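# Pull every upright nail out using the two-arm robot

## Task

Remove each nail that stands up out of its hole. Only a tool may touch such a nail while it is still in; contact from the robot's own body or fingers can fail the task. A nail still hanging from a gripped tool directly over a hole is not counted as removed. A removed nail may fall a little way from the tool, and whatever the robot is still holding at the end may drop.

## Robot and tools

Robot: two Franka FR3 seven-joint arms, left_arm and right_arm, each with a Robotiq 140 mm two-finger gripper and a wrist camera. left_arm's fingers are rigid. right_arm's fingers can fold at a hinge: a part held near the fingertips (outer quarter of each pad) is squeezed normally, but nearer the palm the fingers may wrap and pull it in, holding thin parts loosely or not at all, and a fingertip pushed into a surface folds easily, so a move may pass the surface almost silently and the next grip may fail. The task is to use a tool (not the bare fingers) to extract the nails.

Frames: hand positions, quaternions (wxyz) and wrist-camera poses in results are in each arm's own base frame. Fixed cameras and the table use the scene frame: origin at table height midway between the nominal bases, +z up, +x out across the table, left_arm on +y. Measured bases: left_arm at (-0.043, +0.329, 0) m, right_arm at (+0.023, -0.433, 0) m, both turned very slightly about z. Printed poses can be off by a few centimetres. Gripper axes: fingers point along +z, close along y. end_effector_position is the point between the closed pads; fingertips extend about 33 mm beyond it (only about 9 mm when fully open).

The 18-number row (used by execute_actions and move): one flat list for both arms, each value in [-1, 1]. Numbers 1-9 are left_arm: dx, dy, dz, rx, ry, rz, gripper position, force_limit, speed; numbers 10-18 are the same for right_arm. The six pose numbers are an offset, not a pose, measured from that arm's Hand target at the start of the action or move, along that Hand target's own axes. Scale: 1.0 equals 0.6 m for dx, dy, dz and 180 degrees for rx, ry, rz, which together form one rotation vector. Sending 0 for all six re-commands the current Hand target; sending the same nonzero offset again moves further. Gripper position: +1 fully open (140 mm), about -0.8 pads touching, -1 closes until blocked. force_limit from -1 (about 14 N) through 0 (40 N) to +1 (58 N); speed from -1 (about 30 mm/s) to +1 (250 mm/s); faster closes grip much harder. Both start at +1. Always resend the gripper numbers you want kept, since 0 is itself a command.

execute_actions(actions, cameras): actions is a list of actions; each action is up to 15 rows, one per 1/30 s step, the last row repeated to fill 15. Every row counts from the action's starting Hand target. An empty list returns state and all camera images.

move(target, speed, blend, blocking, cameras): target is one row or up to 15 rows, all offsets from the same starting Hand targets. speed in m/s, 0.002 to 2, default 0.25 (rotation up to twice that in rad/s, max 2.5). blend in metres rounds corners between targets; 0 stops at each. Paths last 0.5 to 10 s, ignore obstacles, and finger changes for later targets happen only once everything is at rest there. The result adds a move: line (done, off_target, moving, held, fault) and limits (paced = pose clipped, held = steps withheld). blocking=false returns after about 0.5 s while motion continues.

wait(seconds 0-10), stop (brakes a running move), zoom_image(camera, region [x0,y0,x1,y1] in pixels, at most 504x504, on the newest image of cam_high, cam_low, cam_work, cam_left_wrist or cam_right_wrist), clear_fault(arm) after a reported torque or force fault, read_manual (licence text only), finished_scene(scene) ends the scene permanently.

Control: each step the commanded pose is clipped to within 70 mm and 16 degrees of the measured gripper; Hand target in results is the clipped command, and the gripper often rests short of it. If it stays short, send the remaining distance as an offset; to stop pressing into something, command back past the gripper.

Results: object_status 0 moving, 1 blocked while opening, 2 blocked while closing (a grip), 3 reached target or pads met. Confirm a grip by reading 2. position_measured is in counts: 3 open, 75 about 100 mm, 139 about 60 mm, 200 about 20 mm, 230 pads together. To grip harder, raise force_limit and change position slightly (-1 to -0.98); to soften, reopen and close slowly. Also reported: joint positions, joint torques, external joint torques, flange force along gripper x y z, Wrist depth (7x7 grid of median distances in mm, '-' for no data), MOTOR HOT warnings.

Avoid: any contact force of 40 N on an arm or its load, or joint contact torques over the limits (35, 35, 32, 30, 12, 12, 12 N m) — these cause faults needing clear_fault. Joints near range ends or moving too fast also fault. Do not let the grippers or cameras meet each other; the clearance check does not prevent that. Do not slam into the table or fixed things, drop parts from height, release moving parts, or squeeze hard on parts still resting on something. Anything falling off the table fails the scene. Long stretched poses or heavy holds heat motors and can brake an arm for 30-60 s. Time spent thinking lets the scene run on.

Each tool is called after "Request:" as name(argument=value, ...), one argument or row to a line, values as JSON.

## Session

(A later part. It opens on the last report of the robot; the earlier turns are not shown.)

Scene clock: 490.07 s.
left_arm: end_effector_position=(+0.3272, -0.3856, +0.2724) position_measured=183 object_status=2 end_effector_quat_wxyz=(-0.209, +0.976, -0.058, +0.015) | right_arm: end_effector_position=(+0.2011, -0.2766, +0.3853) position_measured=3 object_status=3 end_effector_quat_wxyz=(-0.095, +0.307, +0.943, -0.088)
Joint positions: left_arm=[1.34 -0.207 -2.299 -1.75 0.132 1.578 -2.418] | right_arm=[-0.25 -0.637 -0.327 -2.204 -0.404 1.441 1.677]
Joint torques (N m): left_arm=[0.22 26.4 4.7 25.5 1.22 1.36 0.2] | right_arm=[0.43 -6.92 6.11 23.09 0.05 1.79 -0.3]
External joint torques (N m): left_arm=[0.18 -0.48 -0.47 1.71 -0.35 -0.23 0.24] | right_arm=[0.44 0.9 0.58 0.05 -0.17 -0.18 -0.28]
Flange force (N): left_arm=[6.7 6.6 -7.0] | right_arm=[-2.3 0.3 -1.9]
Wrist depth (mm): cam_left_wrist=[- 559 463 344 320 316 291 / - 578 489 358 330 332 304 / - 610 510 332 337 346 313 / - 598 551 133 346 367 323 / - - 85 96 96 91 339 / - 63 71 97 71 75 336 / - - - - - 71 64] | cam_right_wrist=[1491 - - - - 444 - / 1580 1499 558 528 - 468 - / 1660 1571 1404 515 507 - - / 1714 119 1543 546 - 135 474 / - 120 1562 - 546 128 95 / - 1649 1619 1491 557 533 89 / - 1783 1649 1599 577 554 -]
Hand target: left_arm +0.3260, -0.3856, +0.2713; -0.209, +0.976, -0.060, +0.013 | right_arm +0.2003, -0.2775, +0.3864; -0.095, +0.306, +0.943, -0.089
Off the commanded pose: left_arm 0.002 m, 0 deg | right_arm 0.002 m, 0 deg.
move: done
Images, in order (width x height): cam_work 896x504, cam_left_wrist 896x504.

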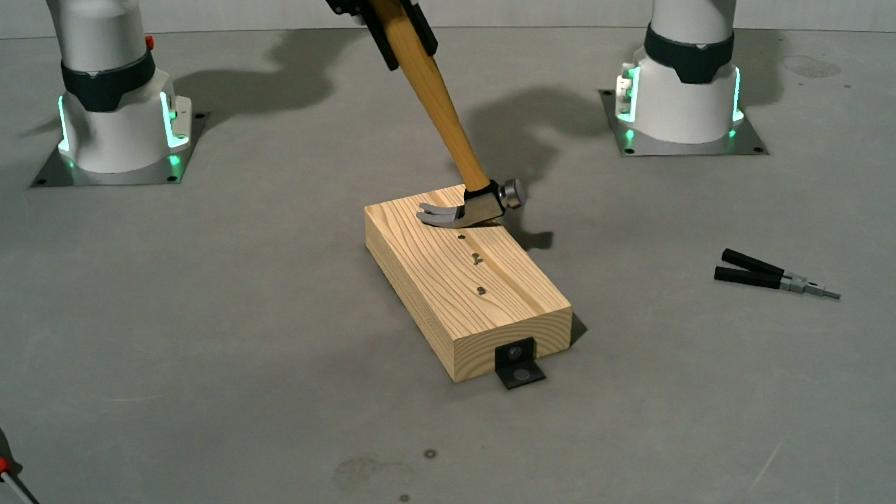

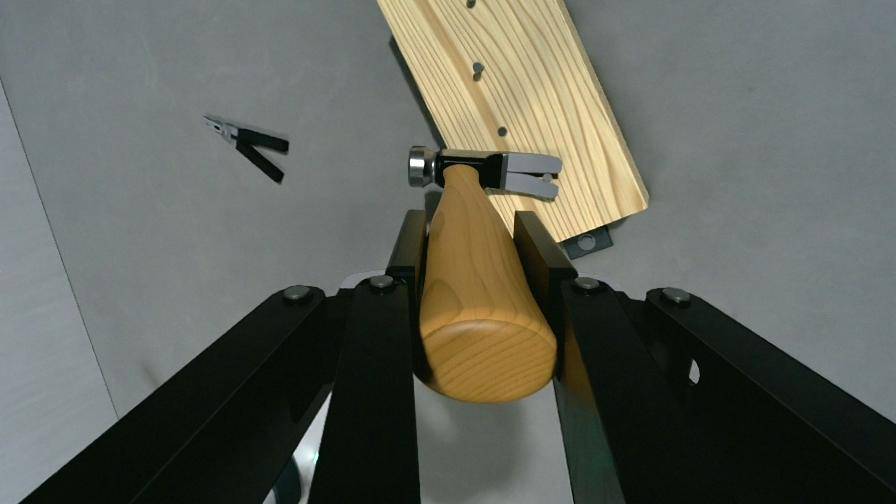

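Request:
move(
  target=[
    [0,0.1155,-0.0277,0.1,0,0,-1,1,0.6,0,0,0,0,0,0,1,1,1],
    [0,0.1338,-0.0358,0.1,0,0,-1,1,0.6,0,0,0,0,0,0,1,1,1],
  ],
  speed=0.07,
  cameras=["cam_work","cam_left_wrist"],
)

Request:
zoom_image(
  camera="cam_left_wrist",
  region=[380, 80, 620, 240],
)

Request:
zoom_image(
  camera="cam_work",
  region=[390, 160, 550, 260],
)

Scene clock: 505.20 s.
left_arm: end_effector_position=(+0.3183, -0.4625, +0.2476) position_measured=183 object_status=2 end_effector_quat_wxyz=(-0.367, +0.929, -0.054, +0.018) | right_arm: end_effector_position=(+0.2011, -0.2766, +0.3853) position_measured=3 object_status=3 end_effector_quat_wxyz=(-0.095, +0.307, +0.943, -0.088)
Joint positions: left_arm=[1.588 -0.857 -2.442 -0.97 -0.005 1.108 -2.35] | right_arm=[-0.25 -0.637 -0.327 -2.204 -0.404 1.441 1.677]
Joint torques (N m): left_arm=[-3.1 58.5 14.27 29.31 3.42 -0.27 0.02] | right_arm=[0.4 -6.95 6.08 23.1 0.06 1.79 -0.33]
External joint torques (N m): left_arm=[-3.18 8.74 1.4 9.33 0.92 -0.91 0.09] | right_arm=[0.35 0.95 0.45 0 -0.17 -0.19 -0.31]
Flange force (N): left_arm=[0.0 0.0 0.0] | right_arm=[-2.4 0.0 -1.7]
Wrist depth (mm): cam_left_wrist=[1705 - 554 371 327 281 253 / - 914 600 381 330 305 260 / - - - 333 328 314 270 / - 1768 - 133 324 326 275 / - - 85 96 96 91 281 / - 63 71 98 71 74 274 / - - - - - 71 64] | cam_right_wrist=[1499 1427 - - 470 - - / 1552 1491 579 - 485 471 - / 1660 1526 - - 505 478 - / 1619 119 1571 553 522 146 - / - 119 1534 563 540 128 95 / - 1795 1639 1552 - - 89 / - 1748 1639 1609 576 - -]
Hand target: left_arm +0.3160, -0.4670, +0.2580; -0.359, +0.931, -0.057, +0.022 | right_arm +0.2003, -0.2775, +0.3864; -0.095, +0.306, +0.943, -0.089
Off the commanded pose: left_arm 0.012 m, 1 deg | right_arm 0.002 m, 0 deg.
move: off_target (left_arm)
Images, in order (width x height): cam_work 896x504, cam_left_wrist 896x504.

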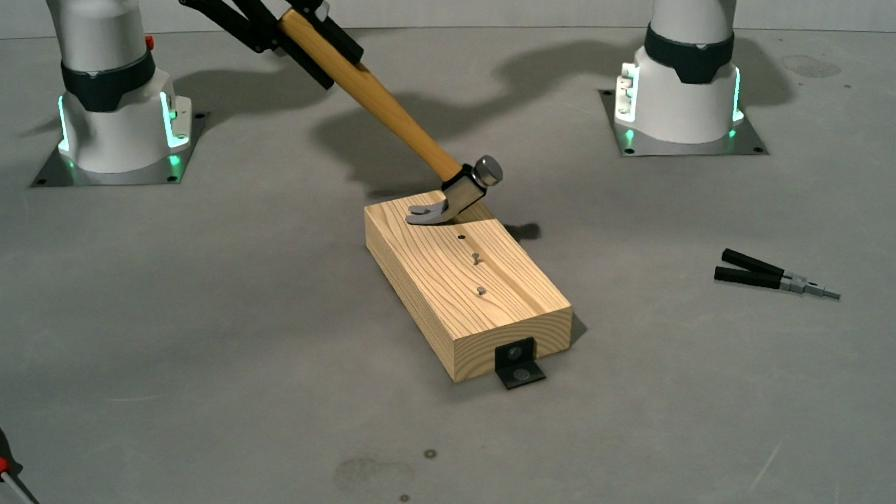

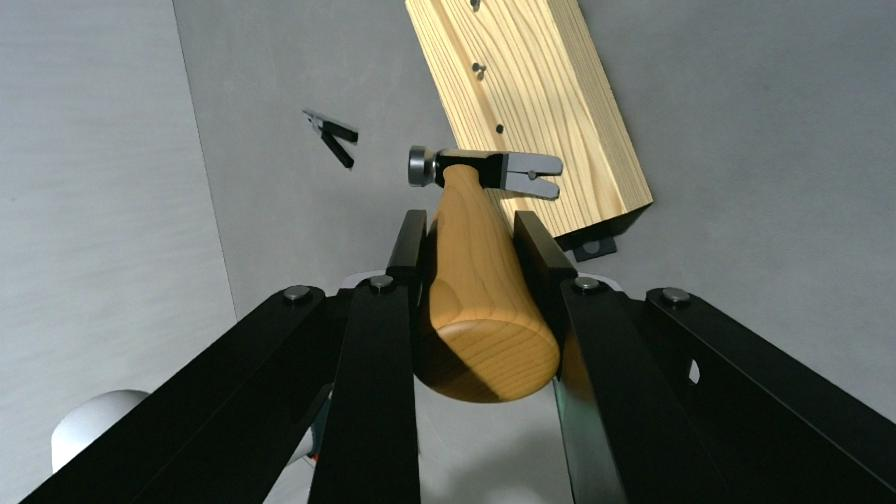

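Scaled by 2.100.

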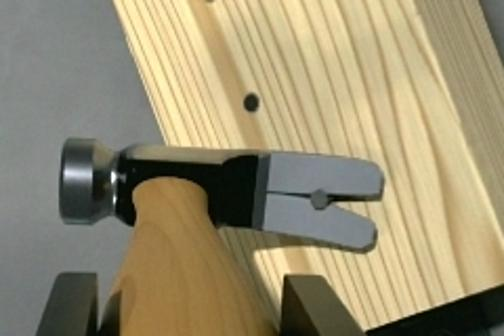

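Scaled by 3.150.

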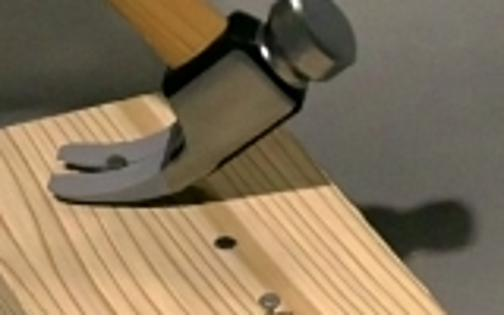

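Request:
move(
  target=[
    [0,-0.129,0.076,-0.122,0,0,-1,1,0.6,0,0,0,0,0,0,1,1,1],
    [0,-0.228,0.16,-0.233,0,0,-1,1,0.6,0,0,0,0,0,0,1,1,1],
  ],
  speed=0.05,
  blend=0.005,
  cameras=["cam_work","cam_left_wrist"],
)

Request:
zoom_image(
  camera="cam_left_wrist",
  region=[380, 80, 620, 240],
)

Request:
zoom_image(
  camera="cam_work",
  region=[390, 160, 550, 260],
)

Scene clock: 522.77 s.
left_arm: end_effector_position=(+0.3398, -0.3022, +0.2848) position_measured=183 object_status=2 end_effector_quat_wxyz=(+0.000, +0.998, -0.058, +0.003) | right_arm: end_effector_position=(+0.2011, -0.2766, +0.3853) position_measured=3 object_status=3 end_effector_quat_wxyz=(-0.095, +0.307, +0.943, -0.088)
Joint positions: left_arm=[1.44 0.514 -2.312 -2.236 0.392 1.854 -2.508] | right_arm=[-0.25 -0.637 -0.327 -2.204 -0.404 1.441 1.677]
Joint torques (N m): left_arm=[-1.95 2.32 -9.72 17.62 0.1 3.58 -0.04] | right_arm=[0.37 -6.96 6.13 23.08 0.04 1.8 -0.33]
External joint torques (N m): left_arm=[-2.02 -2.87 1.68 -5.76 -0.83 0.97 -0.04] | right_arm=[0.34 0.93 0.51 -0.03 -0.19 -0.19 -0.31]
Flange force (N): left_arm=[0.8 5.0 17.2] | right_arm=[-2.2 0.1 -1.6]
Wrist depth (mm): cam_left_wrist=[- 378 376 329 373 369 375 / 398 400 405 346 353 400 402 / 422 420 426 334 364 416 417 / 455 443 446 133 150 441 447 / 474 - 85 96 96 89 463 / - 63 71 98 71 75 71 / - - - 530 - 71 64] | cam_right_wrist=[1534 1466 534 - 474 456 - / 1543 1508 - 521 - 469 - / 1681 1580 1389 534 486 - 459 / 1649 119 1526 - - 137 470 / - 120 1590 - - 128 99 / - 1660 1670 1562 - 535 89 / - 1820 1725 1619 590 548 -]
Hand target: left_arm +0.3362, -0.3024, +0.2788; -0.002, +0.998, -0.061, +0.000 | right_arm +0.2003, -0.2775, +0.3864; -0.095, +0.306, +0.943, -0.089
Off the commanded pose: left_arm 0.007 m, 1 deg | right_arm 0.002 m, 0 deg.
move: off_target (left_arm)
Images, in order (width x height): cam_work 896x504, cam_left_wrist 896x504.

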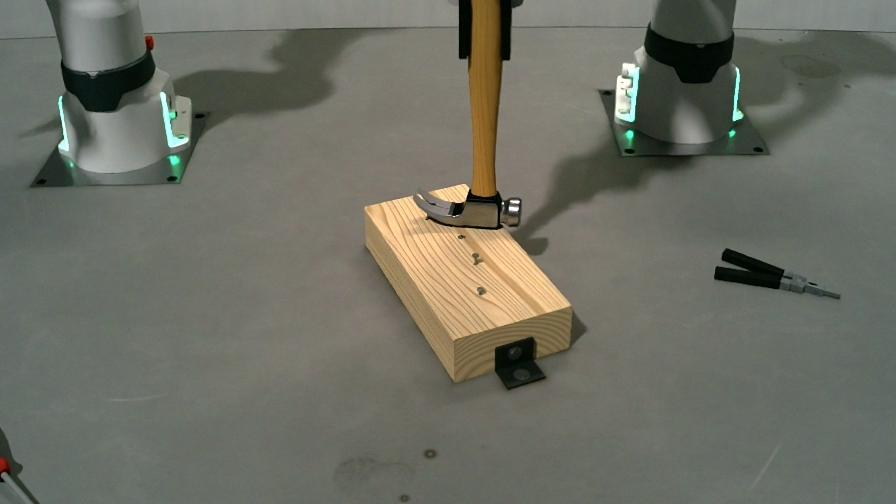

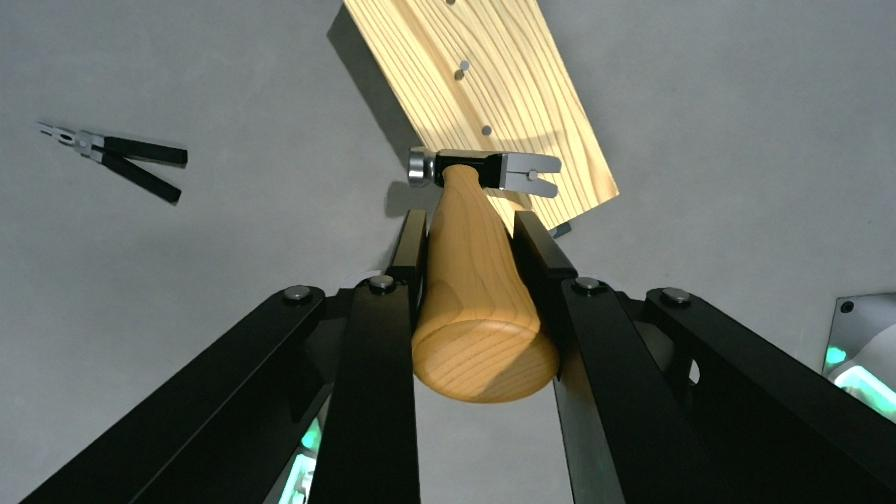

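Scaled by 2.100.

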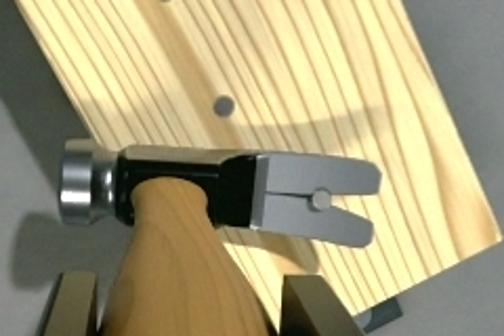

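Scaled by 3.150.

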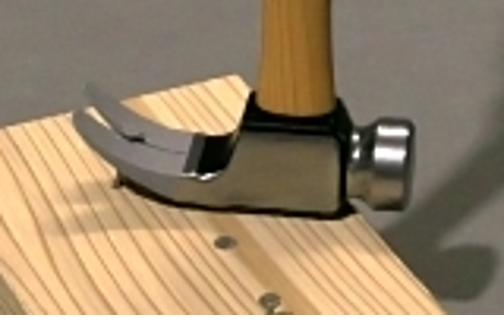

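Request:
move(
  target=[
    [0,-0.1,0.02,-0.083,0,0,-1,1,0.6,0,0,0,0,0,0,1,1,1],
    [0,-0.178,0.06,-0.155,0,0,-1,1,0.6,0,0,0,0,0,0,1,1,1],
  ],
  speed=0.04,
  blend=0.005,
  cameras=["cam_work","cam_left_wrist"],
)

Request:
zoom_image(
  camera="cam_work",
  region=[390, 160, 550, 260],
)

Scene clock: 530.13 s.
left_arm: end_effector_position=(+0.3463, -0.2633, +0.2849) position_measured=183 object_status=2 end_effector_quat_wxyz=(+0.092, +0.994, -0.051, +0.000) | right_arm: end_effector_position=(+0.2011, -0.2766, +0.3853) position_measured=3 object_status=3 end_effector_quat_wxyz=(-0.095, +0.307, +0.943, -0.088)
Joint positions: left_arm=[1.55 0.778 -2.287 -2.391 0.462 1.931 -2.476] | right_arm=[-0.25 -0.637 -0.327 -2.204 -0.404 1.441 1.677]
Joint torques (N m): left_arm=[-0.59 -1.63 -15.47 22.71 0.75 3.25 -0.05] | right_arm=[0.34 -6.96 6.09 23.13 0.06 1.78 -0.35]
External joint torques (N m): left_arm=[-0.56 0.09 0.32 1.22 -0.02 0.31 -0.07] | right_arm=[0.34 0.85 0.54 0.05 -0.16 -0.2 -0.34]
External joint torques when the fault began: left_arm=[-1.87 -4.66 7.06 -9.24 0.14 1.28 0.24]
Flange force (N): left_arm=[4.4 2.9 -0.9] | right_arm=[-2.1 0.0 -1.8]
Flange force when the fault began (N): left_arm=[8.4 1.8 33.4]
Wrist depth (mm): cam_left_wrist=[335 344 361 330 400 417 443 / 349 363 382 347 369 462 471 / 362 381 393 336 388 452 502 / 384 400 414 134 150 507 - / 405 411 85 96 96 89 520 / - 63 71 97 71 74 71 / - - - 540 - 71 64] | cam_right_wrist=[1508 1427 - - 474 467 - / 1639 1458 - 493 - - 444 / 1649 1552 559 - 505 482 453 / 1692 119 1526 516 522 146 - / - 120 1562 576 - 129 95 / - 1590 1748 1483 - 515 89 / 1885 1771 1725 - 533 546 -]
Hand target: left_arm +0.3463, -0.2633, +0.2849; +0.092, +0.994, -0.051, +0.000 (not the last commanded pose) | right_arm +0.2003, -0.2775, +0.3864; -0.095, +0.306, +0.943, -0.089
Tool commands: left_gripper/position=-1.0 left_gripper/force_limit=+1.0 left_gripper/speed=+0.6 right_gripper/position=+1.0 right_gripper/force_limit=+1.0 right_gripper/speed=+1.0
Off the commanded pose: left_arm 0.079 m, 17 deg | right_arm 0.002 m, 0 deg.
FORCE FAULT: contact force on the left arm reached its limit, and that arm stopped. The contact can be on any part of that arm, not only on its tool. That arm's remaining commands of this call were not run. That arm is still stopped at the end of this call. While its stop runs, that arm takes no new command, but execute_actions still moves its gripper.
CLEAR FAULT: the left arm stays stopped (Reflex) until you call clear_fault(arm="left_arm").
move: fault (left_arm); path passed 0 of 2 targets
Images, in order (width x height): cam_work 896x504, cam_left_wrist 896x504.

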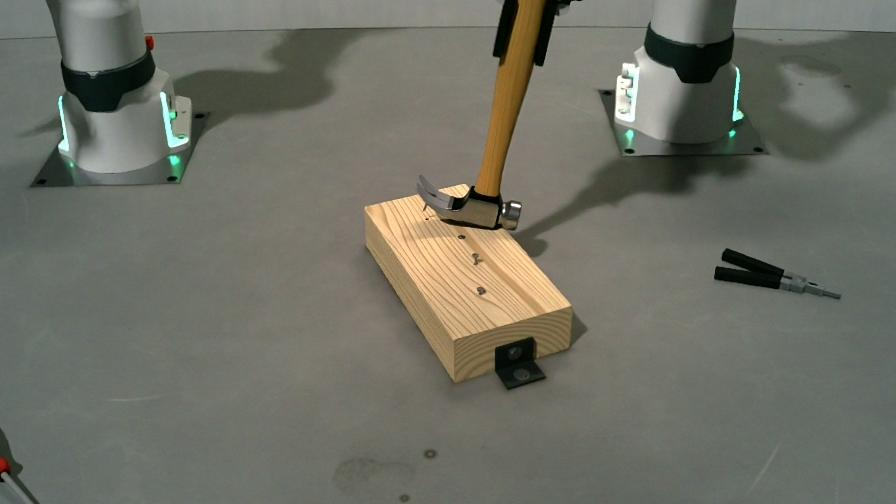

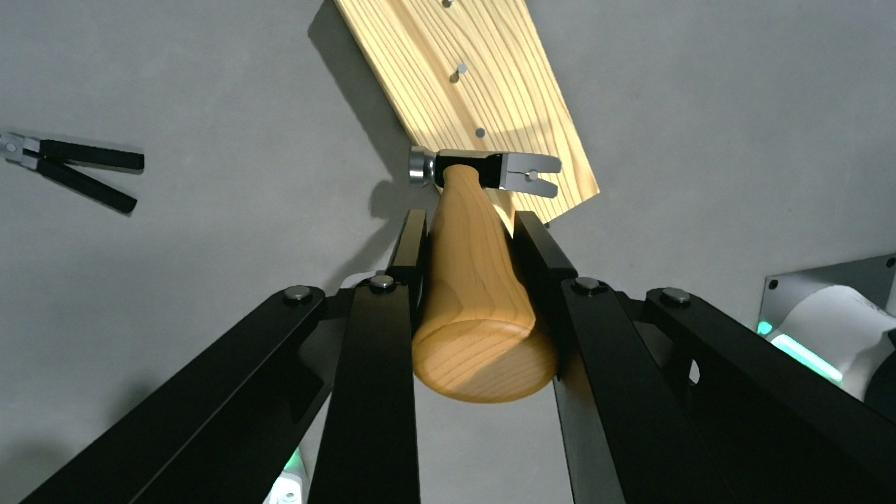

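Scaled by 3.150.

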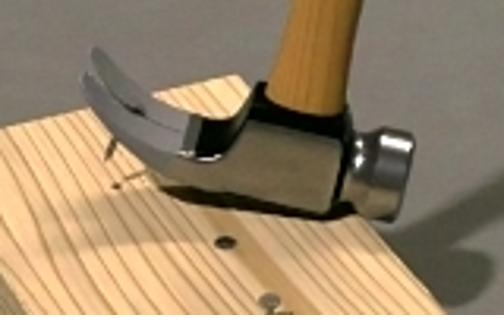

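Request:
clear_fault(
  arm="left_arm",
)

Request:
move(
  target=[
    [0,0.024,-0.131,0,0,0,-1,1,0.6,0,0,0,0,0,0,1,1,1],
    [-0.107,0.043,-0.018,0.28,0,0,-1,1,0.6,0,0,0,0,0,0,1,1,1],
  ],
  speed=[0.1,0.2],
  cameras=["cam_work","cam_left_wrist","cam_low"],
)

Scene clock: 549.13 s.
left_arm: end_effector_position=(+0.3463, -0.2633, +0.2849) position_measured=183 object_status=2 end_effector_quat_wxyz=(+0.092, +0.994, -0.051, +0.000) | right_arm: end_effector_position=(+0.2011, -0.2766, +0.3853) position_measured=3 object_status=3 end_effector_quat_wxyz=(-0.095, +0.307, +0.943, -0.088)
Joint positions: left_arm=[1.55 0.778 -2.287 -2.391 0.462 1.931 -2.476] | right_arm=[-0.25 -0.637 -0.327 -2.204 -0.404 1.441 1.677]
Joint torques (N m): left_arm=[-0.62 -1.66 -15.45 22.72 0.74 3.24 0] | right_arm=[0.39 -6.93 6.15 23.07 0.04 1.79 -0.32]
External joint torques (N m): left_arm=[-0.64 0.04 0.28 1.22 -0.02 0.31 -0.02] | right_arm=[0.43 0.86 0.65 0.07 -0.17 -0.18 -0.3]
Flange force (N): left_arm=[4.7 3.1 -1.0] | right_arm=[-2.1 0.3 -1.9]
Wrist depth (mm): cam_left_wrist=[332 347 355 330 397 421 436 / 348 365 376 347 413 442 474 / 370 381 409 336 392 473 496 / 385 400 408 133 462 504 535 / - 412 85 96 96 89 527 / - 63 71 98 71 74 71 / - - - 544 - 71 64] | cam_right_wrist=[1543 1466 528 483 482 - 438 / 1580 1526 - 517 493 - 433 / 1599 1526 554 - 490 504 - / 1714 119 1534 - 527 493 - / - 120 1552 - 548 128 95 / - 1681 1609 585 - 532 89 / 1846 1736 1748 1580 - - -]
Hand target: left_arm +0.3463, -0.2633, +0.2849; +0.092, +0.994, -0.051, +0.000 (not the last commanded pose) | right_arm +0.2003, -0.2775, +0.3864; -0.095, +0.306, +0.943, -0.089
Tool commands: left_gripper/position=-1.0 left_gripper/force_limit=+1.0 left_gripper/speed=+0.6 right_gripper/position=+1.0 right_gripper/force_limit=+1.0 right_gripper/speed=+1.0
Off the commanded pose: left_arm 0.079 m, 17 deg | right_arm 0.002 m, 0 deg.
FORCE FAULT, CONTINUED: the left arm's stop, for the force fault that an earlier result reported, is over. The call counts as one of the actions that you can send in this scene. That arm's target is now where it stood when the stop ended, not its last command. That arm accepts commands again.
CLEAR FAULT: your call cleared the left arm's force fault. If the contact force or a joint's load stays at its limit, that arm stops again.

Scene clock: 553.43 s.
left_arm: end_effector_position=(+0.2806, -0.2823, +0.2982) position_measured=183 object_status=2 end_effector_quat_wxyz=(-0.337, +0.940, -0.050, +0.023) | right_arm: end_effector_position=(+0.2011, -0.2766, +0.3853) position_measured=3 object_status=3 end_effector_quat_wxyz=(-0.095, +0.307, +0.943, -0.088)
Joint positions: left_arm=[1.426 -0.007 -2.521 -1.923 0.371 1.348 -2.584] | right_arm=[-0.25 -0.637 -0.327 -2.204 -0.404 1.441 1.677]
Joint velocities: left_arm=[0.001 0 -0.001 0 0 -0.004 0] | right_arm=[within noise]
Joint torques (N m): left_arm=[0.07 24.44 0.79 26.43 2.37 -0.74 -0.22] | right_arm=[0.41 -6.95 6.1 23.11 0.05 1.8 -0.33]
External joint torques (N m): left_arm=[0.04 0.37 0.62 3.27 0.49 -1.34 -0.16] | right_arm=[0.36 0.78 0.49 0.12 -0.18 -0.18 -0.31]
Flange force (N): left_arm=[4.7 0.1 -12.8] | right_arm=[-2.1 0.0 -1.9]
Wrist depth (mm): cam_left_wrist=[1446 - 647 514 389 289 252 / 1681 - 642 496 401 298 259 / - - 622 332 402 358 281 / 1635 - 767 133 150 371 314 / - - 85 96 96 91 334 / - 63 71 98 71 75 68 / - - - 546 - 71 64] | cam_right_wrist=[1526 1474 529 - - - - / 1580 1491 528 - 464 - - / 1619 1517 557 534 - - - / 1692 119 1580 - 523 146 471 / - 120 1599 - 521 128 95 / - 1670 1703 - - - 89 / 1808 1820 1660 1526 572 548 -]
Hand target: left_arm +0.2800, -0.2800, +0.2997; -0.340, +0.939, -0.046, +0.021 | right_arm +0.2003, -0.2775, +0.3864; -0.095, +0.306, +0.943, -0.089
Off the commanded pose: left_arm 0.003 m, 1 deg | right_arm 0.002 m, 0 deg.
move: done
Images, in order (width x height): cam_low 896x504, cam_work 896x504, cam_left_wrist 896x504.

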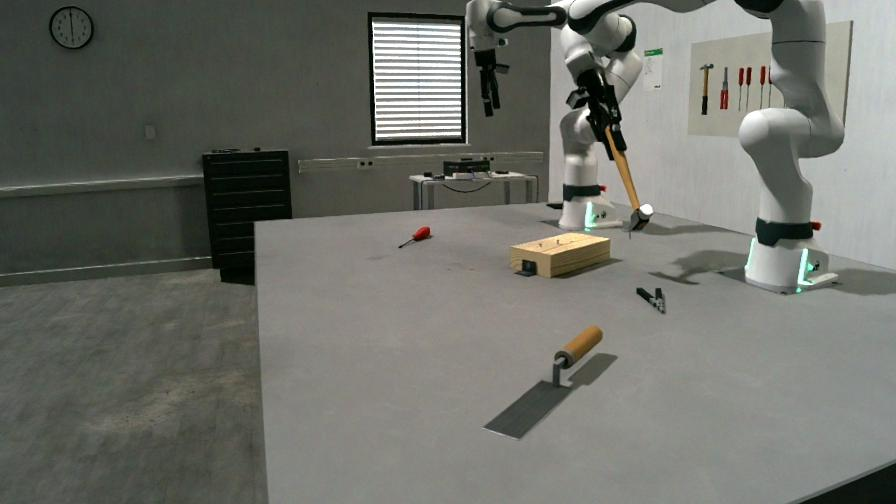

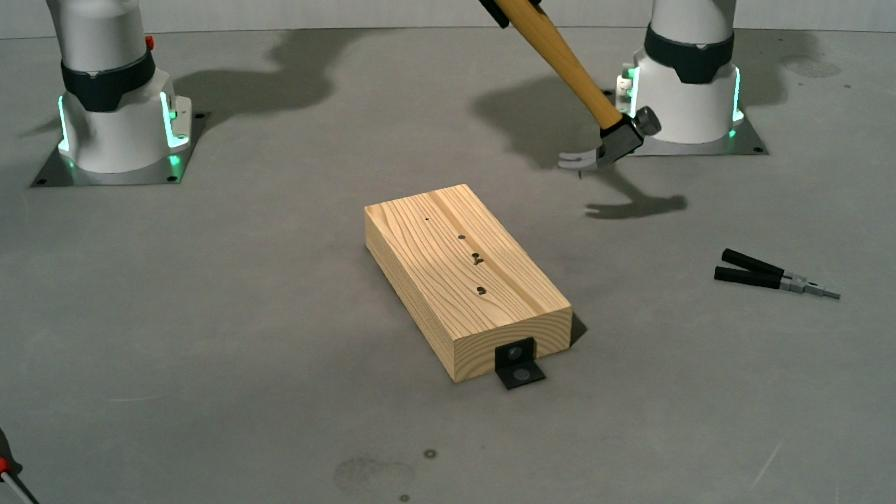

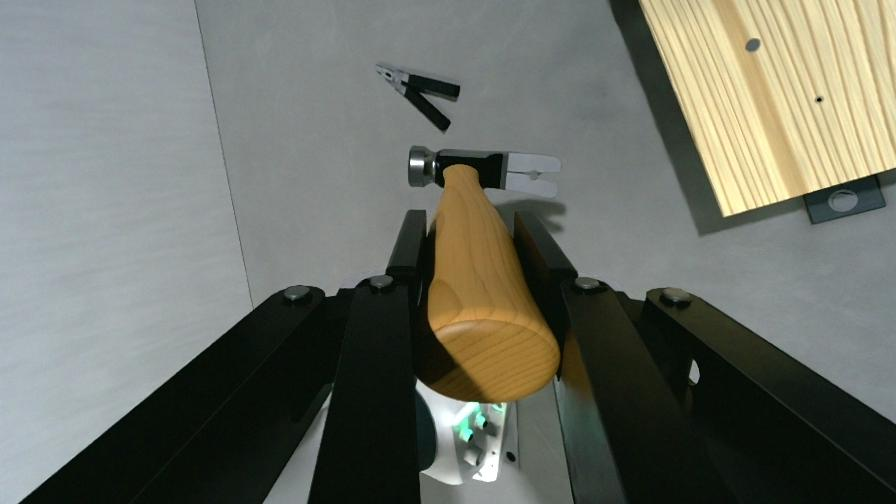

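Request:
move(
  target=[0,0.186,0.097,0.19,0,0,-1,1,0.6,0,0,0,0,0,0,1,1,1],
  speed=0.15,
  cameras=["cam_work","cam_left_wrist","cam_low"],
)

Request:
zoom_image(
  camera="cam_work",
  region=[520, 120, 700, 240],
)

Scene clock: 560.67 s.
left_arm: end_effector_position=(+0.2769, -0.3315, +0.1794) position_measured=183 object_status=2 end_effector_quat_wxyz=(-0.595, +0.802, -0.040, +0.037) | right_arm: end_effector_position=(+0.2011, -0.2766, +0.3853) position_measured=3 object_status=3 end_effector_quat_wxyz=(-0.095, +0.307, +0.943, -0.088)
Joint positions: left_arm=[1.513 -0.849 -2.614 -1.431 0.29 1.097 -2.51] | right_arm=[-0.25 -0.637 -0.327 -2.204 -0.404 1.441 1.677]
Joint velocities: left_arm=[-0.001 -0.001 0.001 0 0 -0.004 0.005] | right_arm=[within noise]
Joint torques (N m): left_arm=[0.28 48.09 13.88 20.28 3.78 -3.38 0.01] | right_arm=[0.38 -6.88 6.14 23.08 0.04 1.78 -0.3]
External joint torques (N m): left_arm=[0.3 1.19 1.34 1.83 1.22 -2.13 0.11] | right_arm=[0.3 0.9 0.47 0.01 -0.19 -0.21 -0.28]
Flange force (N): left_arm=[4.5 -2.6 -12.1] | right_arm=[-2.2 0.0 -1.7]
Wrist depth (mm): cam_left_wrist=[- - - - 394 200 155 / 2023 - - - 379 203 158 / - 1925 - 327 361 206 155 / 1909 - - 133 155 277 162 / 2273 - 85 96 96 91 206 / - 63 71 99 71 75 71 / - - - 486 - 71 64] | cam_right_wrist=[1833 1580 - - - 444 436 / 1590 1517 551 516 - 465 - / 1649 1508 565 536 509 - - / 1670 119 - - - 146 458 / - 119 1571 570 528 128 95 / - 1725 1703 1660 - - 89 / 1899 1795 1703 1629 569 - -]
Hand target: left_arm +0.2760, -0.3283, +0.1835; -0.601, +0.798, -0.038, +0.034 | right_arm +0.2003, -0.2775, +0.3864; -0.095, +0.306, +0.943, -0.089
Off the commanded pose: left_arm 0.005 m, 1 deg | right_arm 0.002 m, 0 deg.
move: off_target (left_arm)
Images, in order (width x height): cam_low 896x504, cam_work 896x504, cam_left_wrist 896x504.

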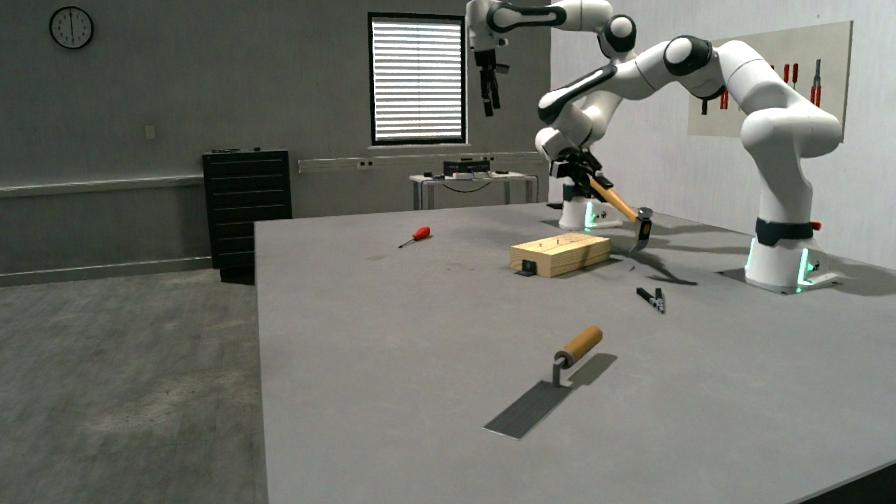

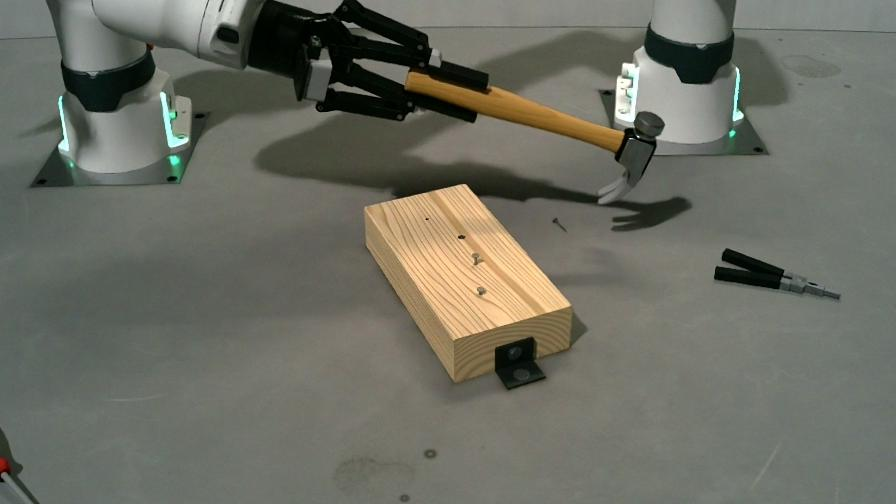

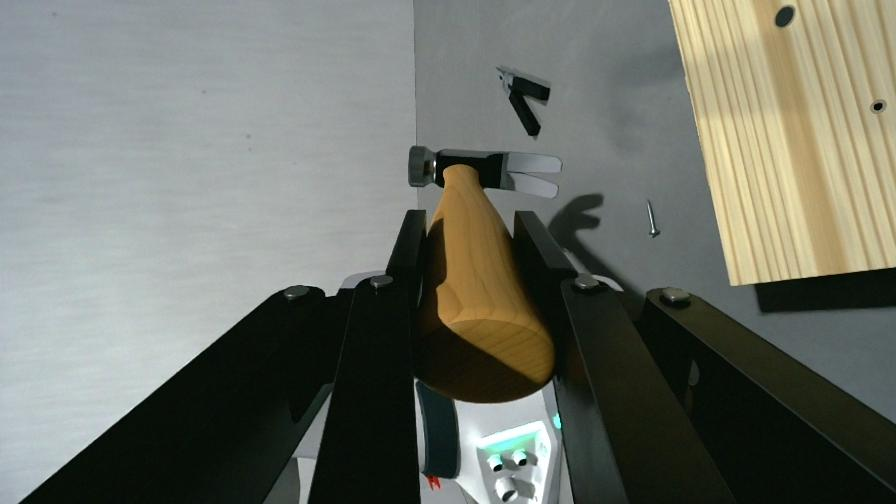

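Scaled by 2.800.

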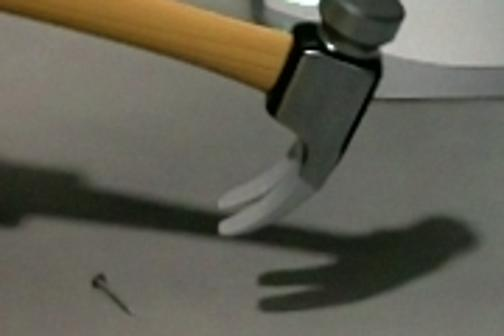

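Request:
move(
  target=[
    [0.002,-0.208,-0.06,-0.1,0,0,-1,1,0.6,0,0,0,0,0,0,1,1,1],
    [0.23,-0.171,-0.1315,-0.1775,0,0,-1,1,0.6,0,0,0,0,0,0,1,1,1],
    [0.2295,-0.118,-0.116,-0.1775,0,0,-1,1,0.6,0,0,0,0,0,0,1,1,1],
  ],
  speed=[0.2,0.25,0.12],
  blend=0.015,
  cameras=["cam_work","cam_left_wrist"],
)

Request:
zoom_image(
  camera="cam_work",
  region=[420, 180, 580, 300],
)

Request:
zoom_image(
  camera="cam_left_wrist",
  region=[460, 80, 660, 240],
)

Scene clock: 576.40 s.
left_arm: end_effector_position=(+0.4065, -0.3904, +0.2688) position_measured=183 object_status=2 end_effector_quat_wxyz=(-0.359, +0.932, -0.045, +0.022) | right_arm: end_effector_position=(+0.2011, -0.2766, +0.3853) position_measured=3 object_status=3 end_effector_quat_wxyz=(-0.095, +0.307, +0.943, -0.088)
Joint positions: left_arm=[1.755 -0.661 -2.586 -1.187 0.204 1.253 -2.303] | right_arm=[-0.25 -0.637 -0.327 -2.204 -0.404 1.441 1.677]
Joint velocities: left_arm=[0 -0.002 0 0 -0.001 0.003 0.006] | right_arm=[within noise]
Joint torques (N m): left_arm=[0.23 48.72 10.93 24.71 3.56 0.31 0.14] | right_arm=[0.35 -6.96 6.17 23.14 0.05 1.8 -0.32]
External joint torques (N m): left_arm=[0.15 2.17 0.87 2.62 1.11 -0.48 0.2] | right_arm=[0.27 0.88 0.5 0.05 -0.19 -0.19 -0.3]
Flange force (N): left_arm=[6.0 0.1 -11.2] | right_arm=[-2.2 0.0 -1.8]
Wrist depth (mm): cam_left_wrist=[1646 840 562 464 326 313 269 / - - 659 498 335 316 278 / 1646 - - 329 339 313 285 / 2317 - - 133 329 319 294 / 1742 - 85 96 96 91 303 / - 63 71 98 71 75 291 / - - - 645 - 71 64] | cam_right_wrist=[1491 - 524 499 - - - / 1571 1599 534 517 - - 453 / 1552 1670 560 534 - - 472 / 1820 119 590 553 509 137 - / - 119 1534 - - 129 95 / - 1629 1609 - 562 - 89 / 1885 1808 1725 1491 576 - -]
Hand target: left_arm +0.4075, -0.3894, +0.2719; -0.358, +0.932, -0.046, +0.022 | right_arm +0.2003, -0.2775, +0.3864; -0.095, +0.306, +0.943, -0.089
Off the commanded pose: left_arm 0.003 m, 0 deg | right_arm 0.002 m, 0 deg.
move: done
Images, in order (width x height): cam_work 896x504, cam_left_wrist 896x504.

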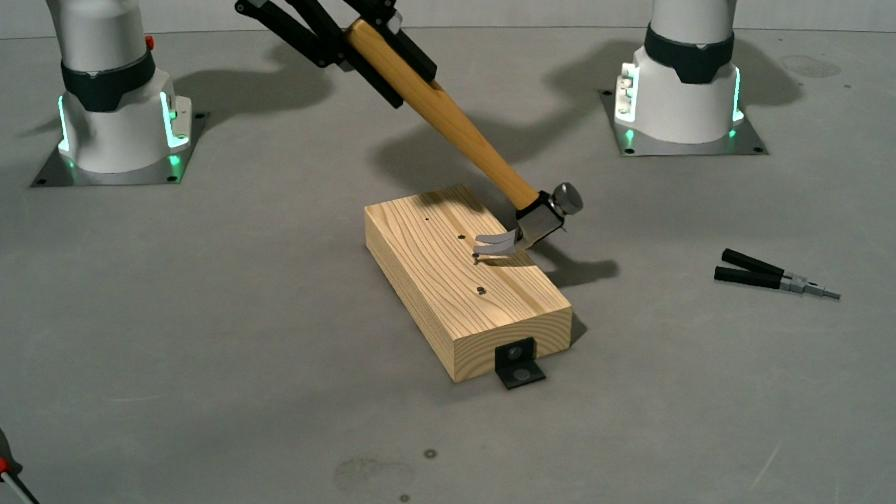

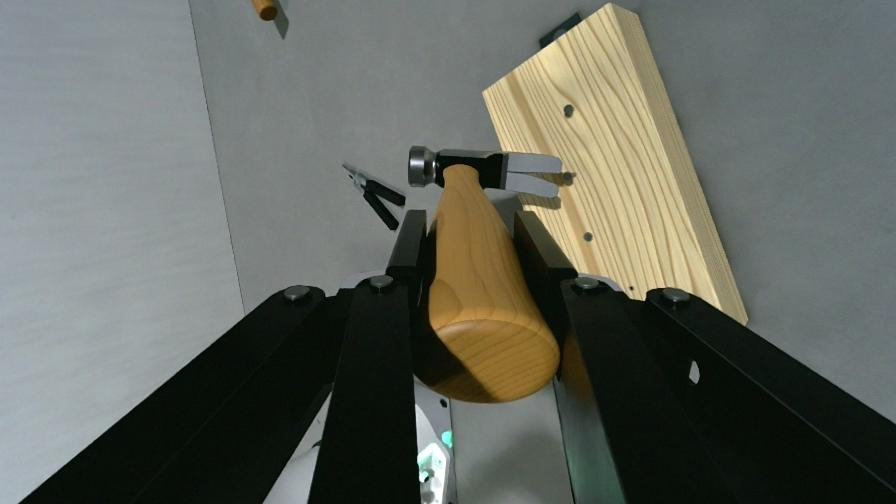

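Scaled by 3.150.

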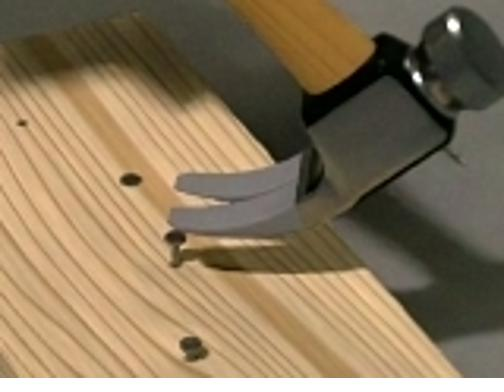

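Scaled by 2.520.

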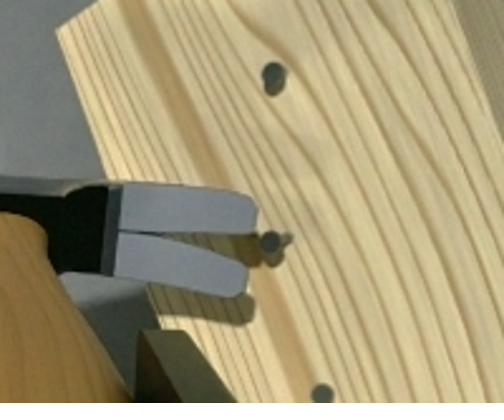

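Request:
move(
  target=[0,0.0115,0.0285,0,0,0,-1,1,0.6,0,0,0,0,0,0,1,1,1],
  speed=0.06,
  cameras=["cam_work","cam_left_wrist"],
)

Request:
zoom_image(
  camera="cam_work",
  region=[430, 200, 550, 290],
)

Request:
zoom_image(
  camera="cam_left_wrist",
  region=[480, 110, 620, 240],
)

Scene clock: 582.53 s.
left_arm: end_effector_position=(+0.4075, -0.3839, +0.2508) position_measured=183 object_status=2 end_effector_quat_wxyz=(-0.359, +0.932, -0.049, +0.020) | right_arm: end_effector_position=(+0.2011, -0.2766, +0.3853) position_measured=3 object_status=3 end_effector_quat_wxyz=(-0.095, +0.307, +0.943, -0.088)
Joint positions: left_arm=[1.746 -0.644 -2.583 -1.262 0.204 1.308 -2.309] | right_arm=[-0.25 -0.637 -0.327 -2.204 -0.404 1.441 1.677]
Joint velocities: left_arm=[0 -0.001 0.001 0 0.001 0.004 -0.003] | right_arm=[within noise]
Joint torques (N m): left_arm=[-0.45 48.66 11.8 24.67 3.65 0.26 -0.28] | right_arm=[0.4 -6.93 6.15 23.08 0.05 1.81 -0.32]
External joint torques (N m): left_arm=[-0.68 2.83 1.57 2.56 1.28 -0.49 -0.22] | right_arm=[0.41 0.9 0.6 0.01 -0.17 -0.17 -0.3]
Flange force (N): left_arm=[1.0 -3.0 -7.5] | right_arm=[-2.2 0.2 -1.7]
Wrist depth (mm): cam_left_wrist=[- 829 563 437 306 297 255 / - - 597 462 315 298 257 / 1781 1894 743 332 327 298 270 / - 2273 834 133 310 299 283 / - - 85 96 96 91 289 / - 63 71 98 71 74 71 / - - - 635 - 71 64] | cam_right_wrist=[1508 1419 530 - 482 454 - / 1543 1466 546 - 489 461 - / 1562 1580 - - 491 482 - / 1736 119 1571 - 531 146 484 / - 119 1571 - 540 128 95 / - 1670 1609 1300 568 - 89 / 1872 1833 1660 1571 - - -]
Hand target: left_arm +0.4083, -0.3831, +0.2546; -0.358, +0.932, -0.046, +0.022 | right_arm +0.2003, -0.2775, +0.3864; -0.095, +0.306, +0.943, -0.089
Off the commanded pose: left_arm 0.004 m, 0 deg | right_arm 0.002 m, 0 deg.
move: off_target (left_arm)
Images, in order (width x height): cam_work 896x504, cam_left_wrist 896x504.

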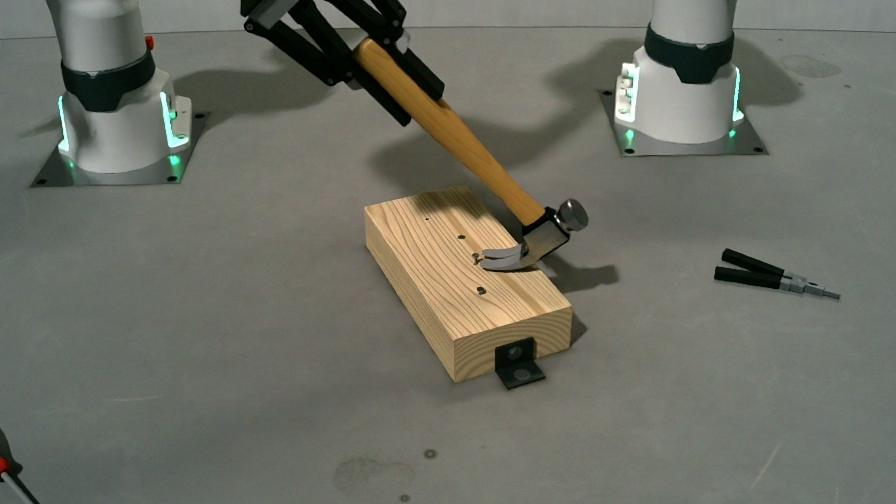

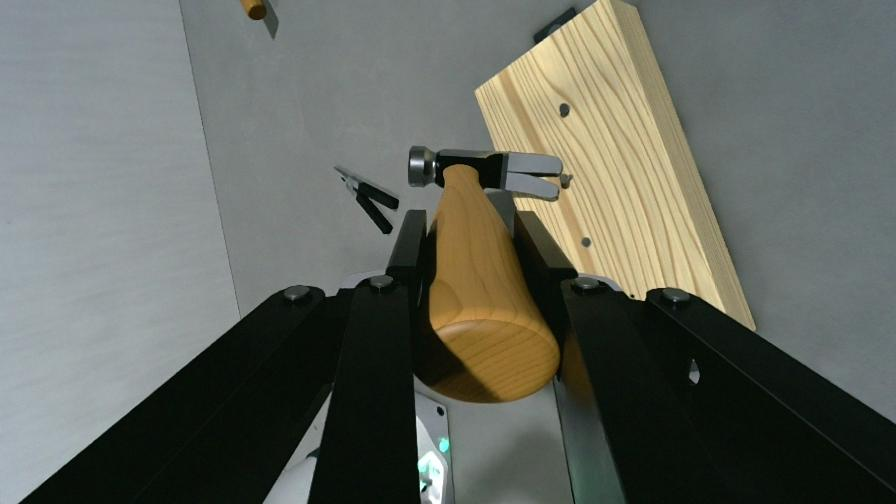

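Scaled by 4.200.

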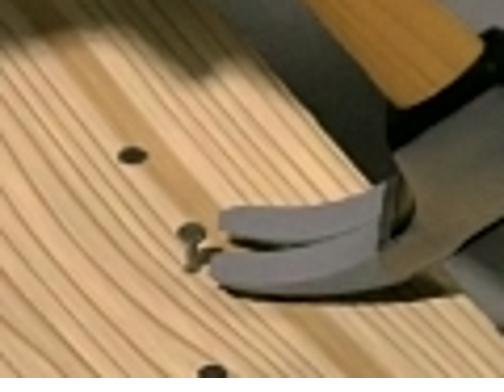

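Scaled by 3.600.

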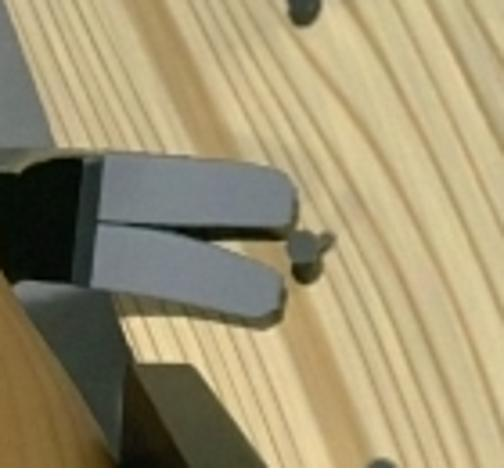

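Request:
move(
  target=[0,0.017,-0.011,0,0,0,-1,1,0.6,0,0,0,0,0,0,1,1,1],
  speed=0.06,
  cameras=["cam_work","cam_left_wrist"],
)

Request:
zoom_image(
  camera="cam_work",
  region=[430, 200, 550, 290],
)

Request:
zoom_image(
  camera="cam_left_wrist",
  region=[480, 110, 620, 240],
)

Scene clock: 590.30 s.
left_arm: end_effector_position=(+0.4069, -0.3975, +0.2504) position_measured=183 object_status=2 end_effector_quat_wxyz=(-0.356, +0.933, -0.049, +0.023) | right_arm: end_effector_position=(+0.2011, -0.2766, +0.3853) position_measured=3 object_status=3 end_effector_quat_wxyz=(-0.095, +0.307, +0.943, -0.088)
Joint positions: left_arm=[1.752 -0.681 -2.587 -1.199 0.189 1.287 -2.31] | right_arm=[-0.25 -0.637 -0.327 -2.204 -0.404 1.441 1.677]
Joint velocities: left_arm=[0 0 -0.001 0.004 0 -0.003 0] | right_arm=[within noise]
Joint torques (N m): left_arm=[0.15 48.53 11.96 25.55 3.28 -0.38 -0.14] | right_arm=[0.33 -6.88 6.1 23.12 0.06 1.78 -0.36]
External joint torques (N m): left_arm=[0.13 1.72 1.71 3.63 0.91 -1.16 -0.07] | right_arm=[0.31 0.97 0.5 0.07 -0.17 -0.19 -0.34]
Flange force (N): left_arm=[11.9 5.0 -19.7] | right_arm=[-2.5 -0.1 -2.0]
Wrist depth (mm): cam_left_wrist=[- 777 - 429 320 296 256 / 1635 1570 - 461 315 305 263 / - - - 333 326 305 270 / - 2512 - 133 308 307 278 / - - 85 96 96 91 284 / - 63 71 97 71 75 71 / - - - - - 71 64] | cam_right_wrist=[1526 1526 535 499 493 - 432 / 1571 1458 541 526 - 453 - / - 1562 560 510 506 491 - / 1681 119 1543 - 523 146 465 / - 119 1609 553 569 128 99 / - 1736 1590 - 569 529 89 / 1859 1795 1703 1725 589 554 -]
Hand target: left_arm +0.4071, -0.3950, +0.2527; -0.358, +0.932, -0.046, +0.022 | right_arm +0.2003, -0.2775, +0.3864; -0.095, +0.306, +0.943, -0.089
Off the commanded pose: left_arm 0.003 m, 0 deg | right_arm 0.002 m, 0 deg.
move: done
Images, in order (width x height): cam_work 896x504, cam_left_wrist 896x504.

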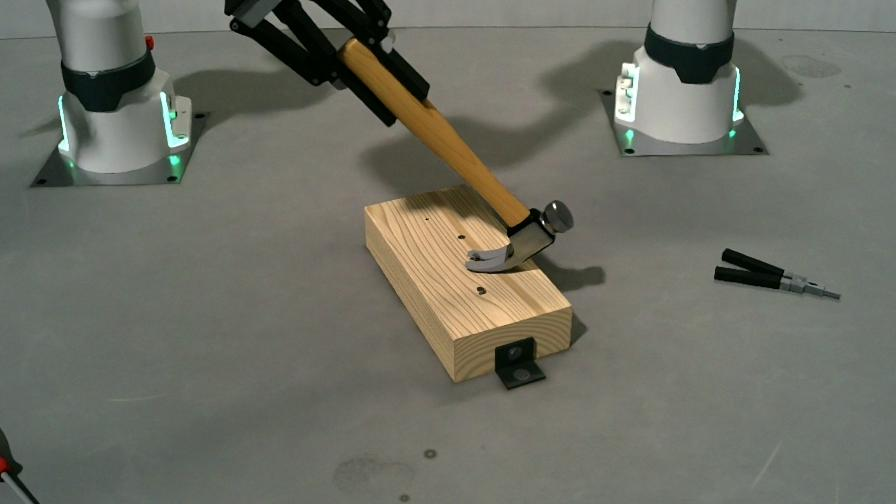

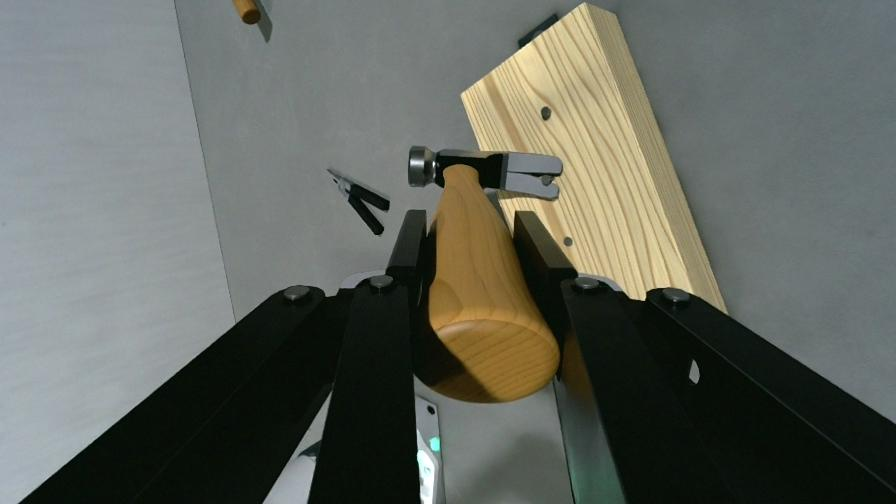

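Scaled by 4.200.

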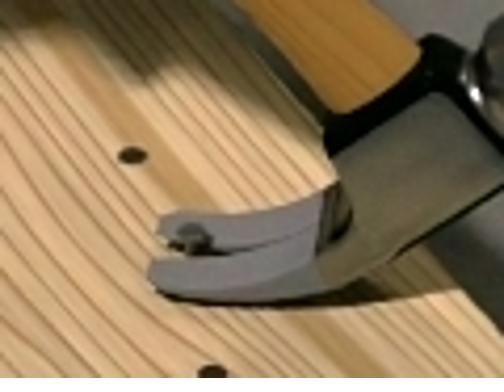

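Scaled by 3.600.

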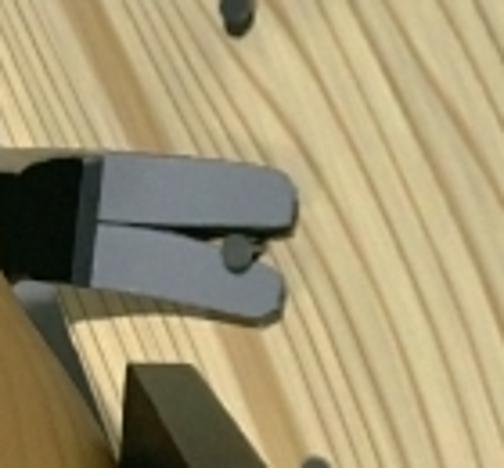

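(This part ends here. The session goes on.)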